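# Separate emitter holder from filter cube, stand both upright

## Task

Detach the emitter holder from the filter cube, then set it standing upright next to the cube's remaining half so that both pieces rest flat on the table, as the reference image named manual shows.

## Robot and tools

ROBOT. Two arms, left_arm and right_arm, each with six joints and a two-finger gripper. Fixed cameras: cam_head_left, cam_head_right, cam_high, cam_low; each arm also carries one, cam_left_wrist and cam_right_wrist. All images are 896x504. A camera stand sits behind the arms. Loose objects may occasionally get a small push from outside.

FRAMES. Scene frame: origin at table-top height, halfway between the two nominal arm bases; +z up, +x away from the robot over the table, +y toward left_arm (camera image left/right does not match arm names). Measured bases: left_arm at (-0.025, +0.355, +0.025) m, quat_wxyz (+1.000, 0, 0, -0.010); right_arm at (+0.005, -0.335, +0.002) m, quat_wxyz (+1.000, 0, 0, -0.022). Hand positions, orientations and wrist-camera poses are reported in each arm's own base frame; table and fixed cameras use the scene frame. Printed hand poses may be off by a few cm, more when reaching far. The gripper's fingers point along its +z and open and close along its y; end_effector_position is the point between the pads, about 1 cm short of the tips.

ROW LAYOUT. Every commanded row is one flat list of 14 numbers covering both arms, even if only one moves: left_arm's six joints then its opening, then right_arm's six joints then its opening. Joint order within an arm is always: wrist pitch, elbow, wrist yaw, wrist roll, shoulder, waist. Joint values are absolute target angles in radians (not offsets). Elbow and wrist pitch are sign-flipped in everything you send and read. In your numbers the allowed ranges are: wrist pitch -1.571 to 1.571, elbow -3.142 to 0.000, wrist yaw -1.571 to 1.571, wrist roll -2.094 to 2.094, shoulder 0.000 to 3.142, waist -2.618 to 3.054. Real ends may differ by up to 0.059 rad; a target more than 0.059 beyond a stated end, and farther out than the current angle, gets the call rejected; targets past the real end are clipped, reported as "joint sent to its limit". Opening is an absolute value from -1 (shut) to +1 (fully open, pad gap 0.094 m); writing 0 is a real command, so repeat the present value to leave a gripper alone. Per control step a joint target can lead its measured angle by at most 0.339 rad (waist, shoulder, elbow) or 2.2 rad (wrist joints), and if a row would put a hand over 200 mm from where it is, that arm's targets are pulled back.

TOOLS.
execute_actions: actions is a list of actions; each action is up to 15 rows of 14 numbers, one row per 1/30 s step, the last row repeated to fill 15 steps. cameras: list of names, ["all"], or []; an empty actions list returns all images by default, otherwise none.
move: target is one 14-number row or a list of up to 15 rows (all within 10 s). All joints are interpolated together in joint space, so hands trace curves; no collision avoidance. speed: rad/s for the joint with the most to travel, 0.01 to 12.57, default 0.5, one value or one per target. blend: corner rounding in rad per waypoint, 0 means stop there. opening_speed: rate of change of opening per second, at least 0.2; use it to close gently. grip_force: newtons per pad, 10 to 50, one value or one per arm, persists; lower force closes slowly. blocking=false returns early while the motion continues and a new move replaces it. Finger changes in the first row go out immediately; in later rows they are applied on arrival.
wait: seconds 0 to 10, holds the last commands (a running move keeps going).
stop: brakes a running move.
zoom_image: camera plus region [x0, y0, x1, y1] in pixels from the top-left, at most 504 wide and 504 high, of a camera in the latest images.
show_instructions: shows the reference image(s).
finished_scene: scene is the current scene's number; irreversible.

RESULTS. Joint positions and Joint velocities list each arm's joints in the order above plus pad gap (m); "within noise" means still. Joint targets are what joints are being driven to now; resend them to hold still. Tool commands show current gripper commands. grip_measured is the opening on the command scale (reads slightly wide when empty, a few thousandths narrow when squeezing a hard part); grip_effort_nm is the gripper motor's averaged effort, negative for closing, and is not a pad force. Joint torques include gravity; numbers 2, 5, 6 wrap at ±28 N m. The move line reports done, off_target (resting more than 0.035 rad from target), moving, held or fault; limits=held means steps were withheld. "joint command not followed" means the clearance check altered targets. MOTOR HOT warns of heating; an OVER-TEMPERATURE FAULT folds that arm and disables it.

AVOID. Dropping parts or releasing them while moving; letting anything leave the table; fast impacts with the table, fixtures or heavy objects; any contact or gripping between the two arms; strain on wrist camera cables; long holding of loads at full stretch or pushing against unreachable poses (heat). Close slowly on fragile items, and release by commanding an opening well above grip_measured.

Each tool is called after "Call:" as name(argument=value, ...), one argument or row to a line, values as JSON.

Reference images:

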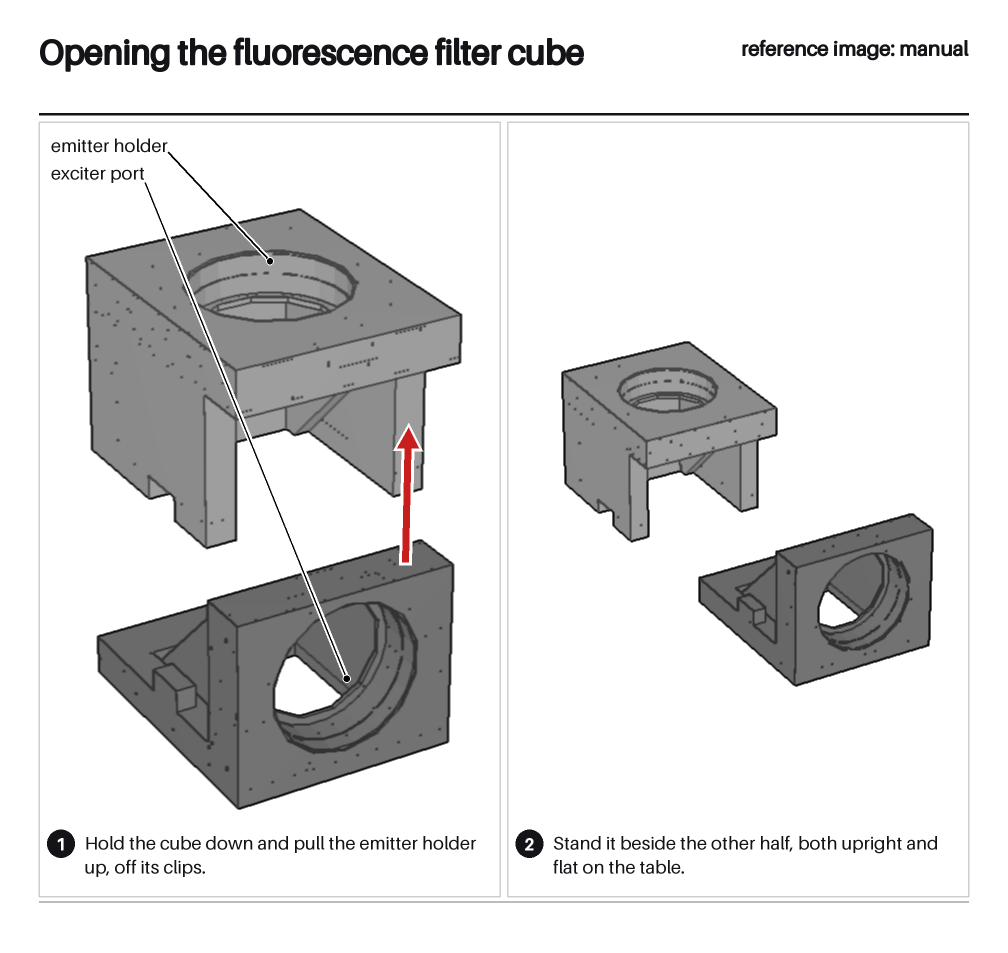

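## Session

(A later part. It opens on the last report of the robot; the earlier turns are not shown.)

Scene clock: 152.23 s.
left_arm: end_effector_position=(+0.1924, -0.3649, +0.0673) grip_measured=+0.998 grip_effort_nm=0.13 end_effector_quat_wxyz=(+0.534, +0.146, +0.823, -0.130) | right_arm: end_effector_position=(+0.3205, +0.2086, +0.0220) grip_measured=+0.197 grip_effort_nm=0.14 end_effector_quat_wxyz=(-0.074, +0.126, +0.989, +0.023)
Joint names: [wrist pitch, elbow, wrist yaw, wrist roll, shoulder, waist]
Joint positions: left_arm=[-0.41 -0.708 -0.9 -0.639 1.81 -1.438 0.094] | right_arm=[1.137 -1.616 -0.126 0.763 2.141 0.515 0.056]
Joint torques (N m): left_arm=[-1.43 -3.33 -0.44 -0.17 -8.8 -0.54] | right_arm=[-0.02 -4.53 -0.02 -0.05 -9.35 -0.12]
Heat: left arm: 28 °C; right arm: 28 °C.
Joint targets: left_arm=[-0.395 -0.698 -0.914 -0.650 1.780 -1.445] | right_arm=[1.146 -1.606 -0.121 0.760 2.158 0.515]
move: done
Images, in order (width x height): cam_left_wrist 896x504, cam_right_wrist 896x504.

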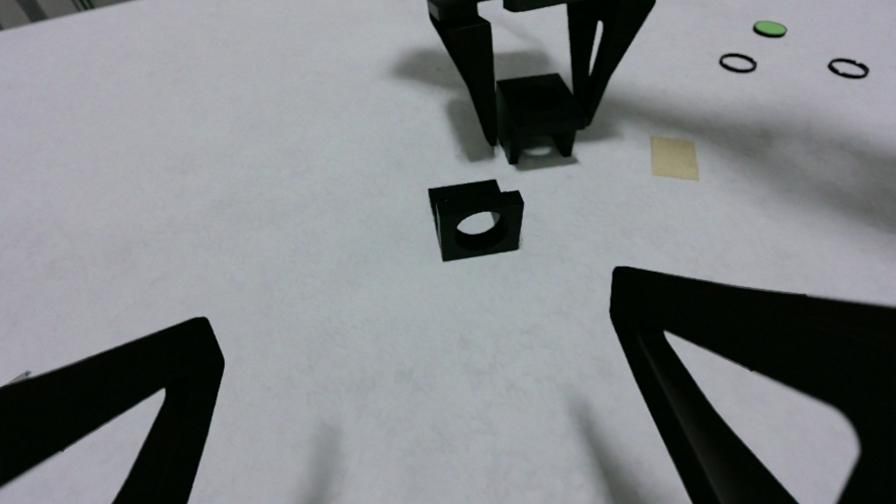

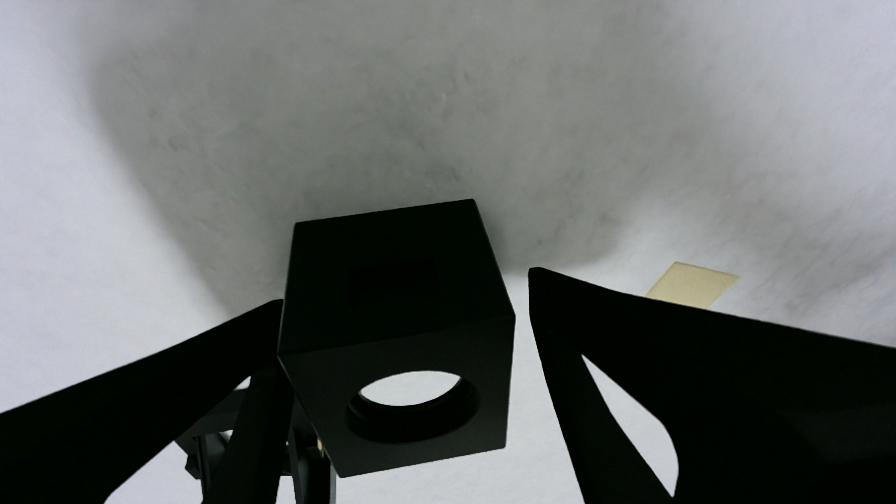

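Call:
move(
  target=[
    [-0.395,-0.698,-0.914,-0.65,1.78,-1.445,1,1.15,-1.610,-0.121,0.76,2.158,0.515,0.45],
    [-0.395,-0.698,-0.914,-0.65,1.78,-1.445,1,1.24,-1.692,-0.121,0.76,2.14,0.515,0.45],
    [-0.395,-0.698,-0.914,-0.65,1.78,-1.445,1,1.467,-1.886,-0.121,0.76,2.116,0.515,0.45],
  ],
  opening_speed=0.5,
  speed=[0.2,0.15,0.3],
  blend=[0,0.03,0],
  cameras=["cam_left_wrist","cam_right_wrist"],
)

Call:
zoom_image(
  camera="cam_left_wrist",
  region=[400, 60, 680, 270],
)

Scene clock: 155.60 s.
left_arm: end_effector_position=(+0.1924, -0.3649, +0.0673) grip_measured=+0.998 grip_effort_nm=0.13 end_effector_quat_wxyz=(+0.534, +0.146, +0.823, -0.130) | right_arm: end_effector_position=(+0.3189, +0.2077, +0.0850) grip_measured=+0.447 grip_effort_nm=0.14 end_effector_quat_wxyz=(-0.093, +0.127, +0.987, +0.009)
Joint names: [wrist pitch, elbow, wrist yaw, wrist roll, shoulder, waist]
Joint positions: left_arm=[-0.41 -0.708 -0.9 -0.639 1.81 -1.438 0.094] | right_arm=[1.433 -1.864 -0.126 0.763 2.141 0.515 0.068]
Joint torques (N m): left_arm=[-1.42 -3.34 -0.45 -0.16 -8.84 -0.57] | right_arm=[0.32 -7.76 -0.02 -0.04 -12.94 -0.08]
Heat: left arm: 28 °C; right arm: 29 °C.
Joint targets: left_arm=[-0.395 -0.698 -0.914 -0.650 1.780 -1.445] | right_arm=[1.467 -1.886 -0.121 0.760 2.116 0.515]
move: done
Images, in order (width x height): cam_left_wrist 896x504, cam_right_wrist 896x504.

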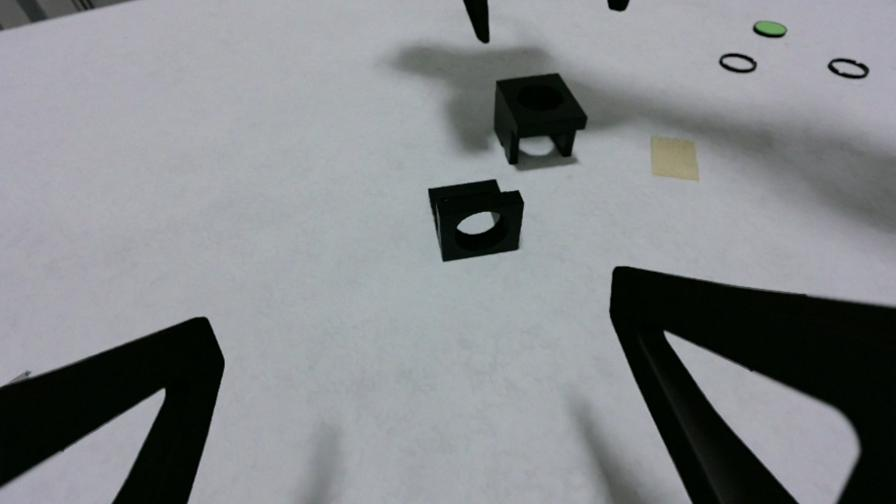

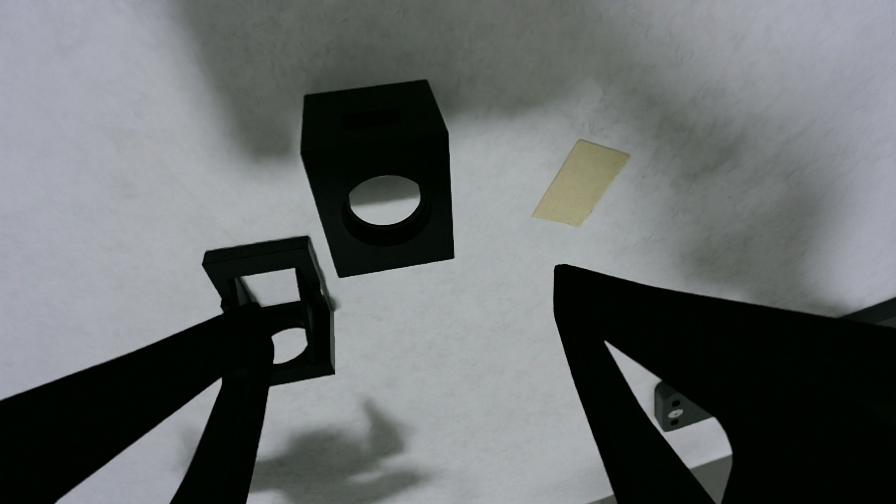

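Scaled by 1.800 from the camera's 896x504 image, which has a finer 1280x720 frame.

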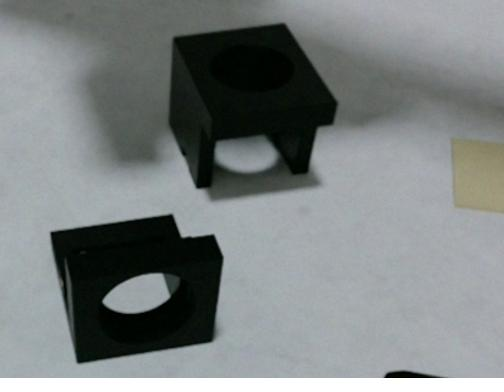

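Call:
zoom_image(
  camera="cam_right_wrist",
  region=[170, 200, 370, 400],
)

Call:
zoom_image(
  camera="cam_left_wrist",
  region=[410, 165, 550, 275],
)

Call:
execute_actions(
  actions=[],
)

Scaled by 2.520 from the camera's 896x504 image, which has a finer 1280x720 frame.

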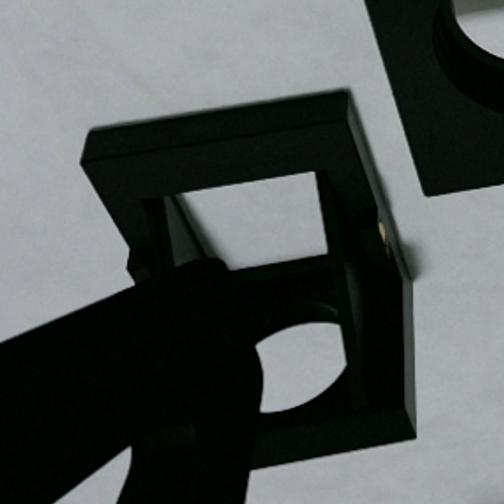

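Scaled by 3.600 from the camera's 896x504 image, which has a finer 1280x720 frame.

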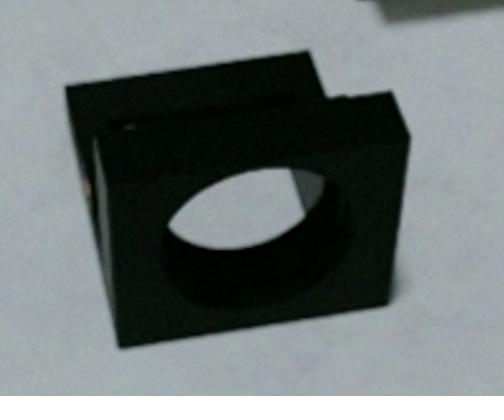

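Scene clock: 157.00 s.
left_arm: end_effector_position=(+0.1924, -0.3649, +0.0673) grip_measured=+0.998 grip_effort_nm=0.13 end_effector_quat_wxyz=(+0.534, +0.146, +0.823, -0.130) | right_arm: end_effector_position=(+0.3188, +0.2077, +0.0850) grip_measured=+0.447 grip_effort_nm=0.15 end_effector_quat_wxyz=(-0.093, +0.127, +0.987, +0.009)
Joint names: [wrist pitch, elbow, wrist yaw, wrist roll, shoulder, waist]
Joint positions: left_arm=[-0.41 -0.708 -0.9 -0.639 1.81 -1.438 0.094] | right_arm=[1.433 -1.864 -0.126 0.763 2.141 0.515 0.068]
Joint velocities: within noise
Joint torques (N m): left_arm=[-1.42 -3.32 -0.45 -0.16 -8.85 -0.51] | right_arm=[0.31 -7.79 -0.02 -0.04 -12.92 -0.09]
Heat: left arm: 28 °C; right arm: 29 °C.
Joint targets: left_arm=[-0.395 -0.698 -0.914 -0.650 1.780 -1.445] | right_arm=[1.467 -1.886 -0.121 0.760 2.116 0.515]
Tool commands: left_gripper/opening=+1.0 right_gripper/opening=+0.45

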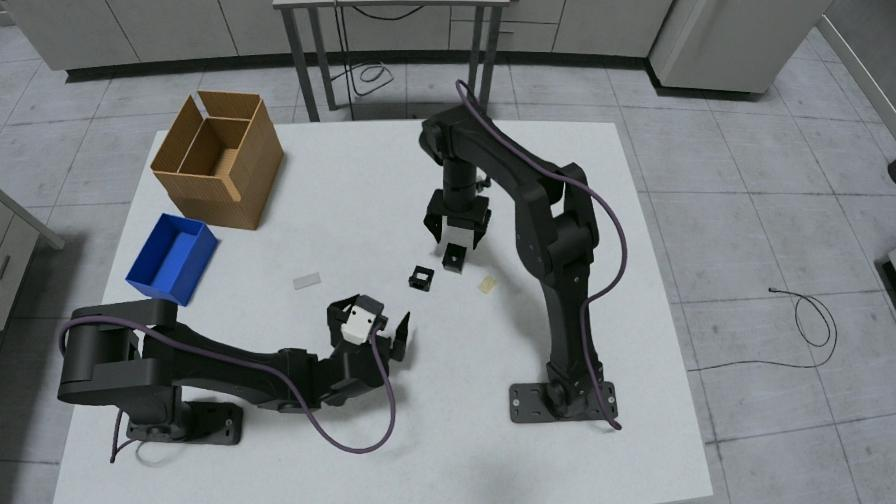

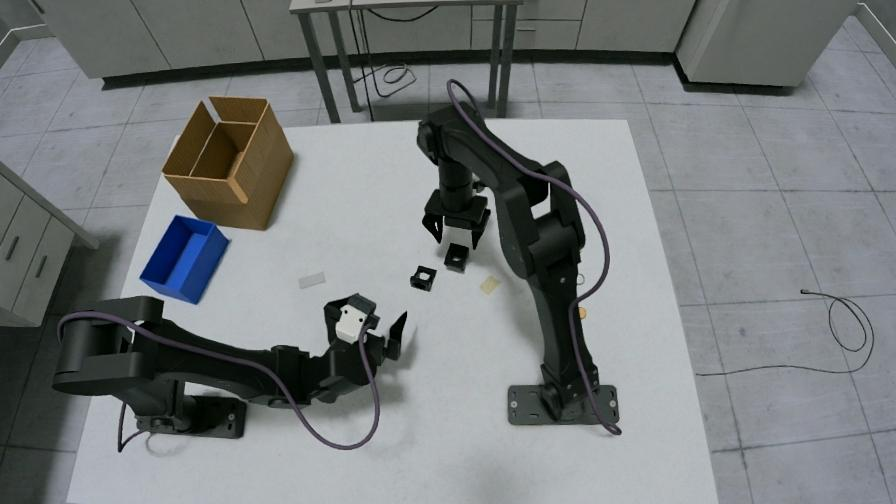

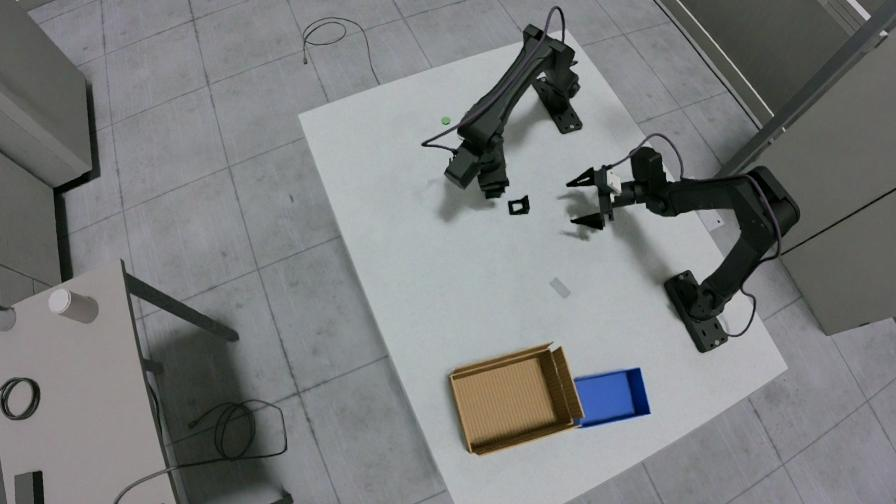

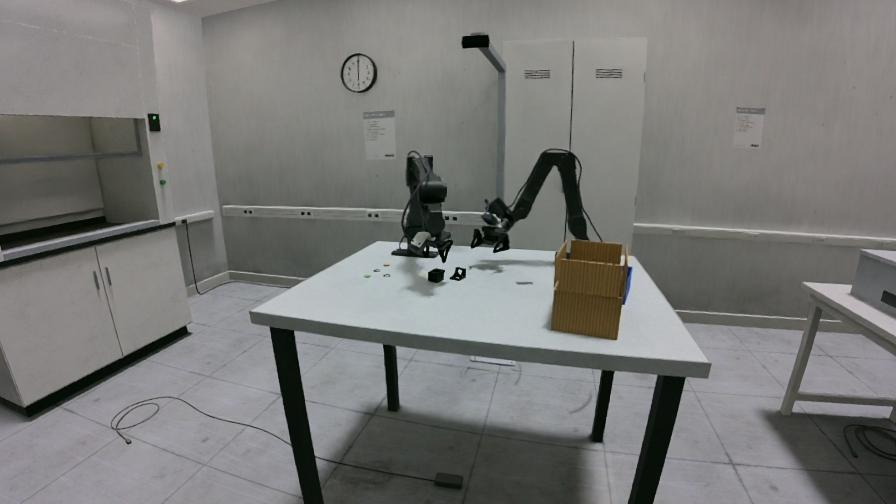

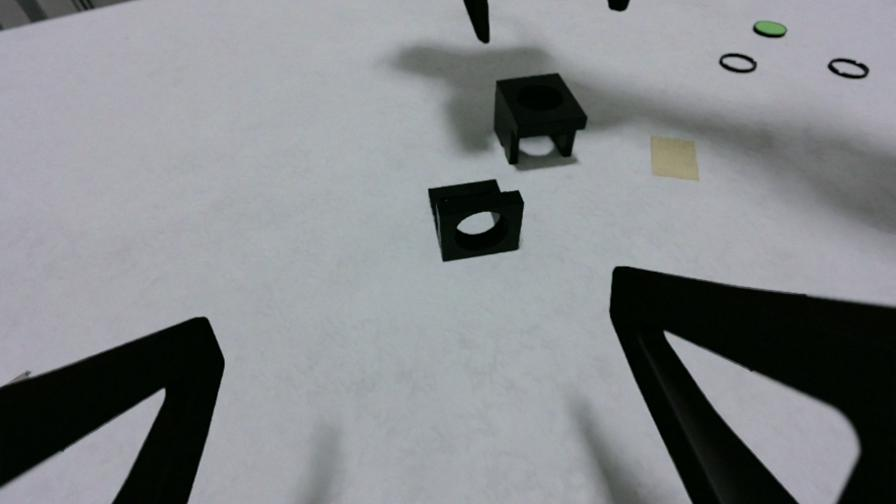

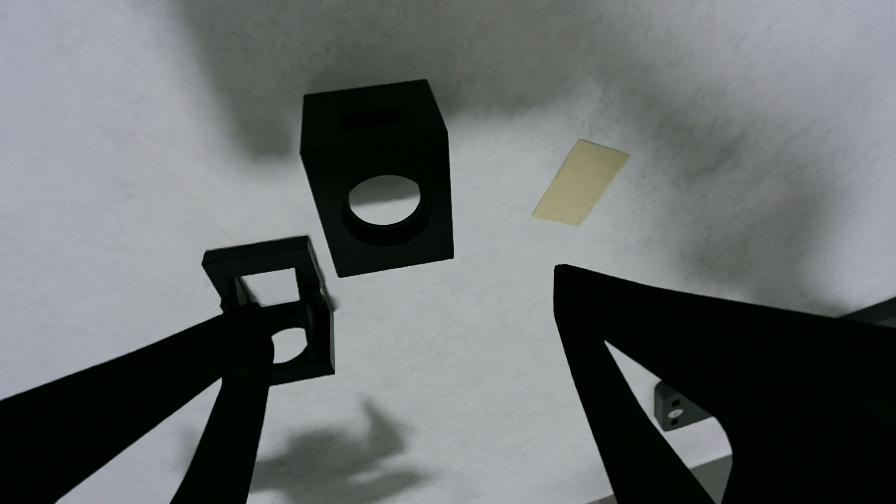

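Call:
finished_scene(
  scene=1,
)

The scene is finished: the task was done.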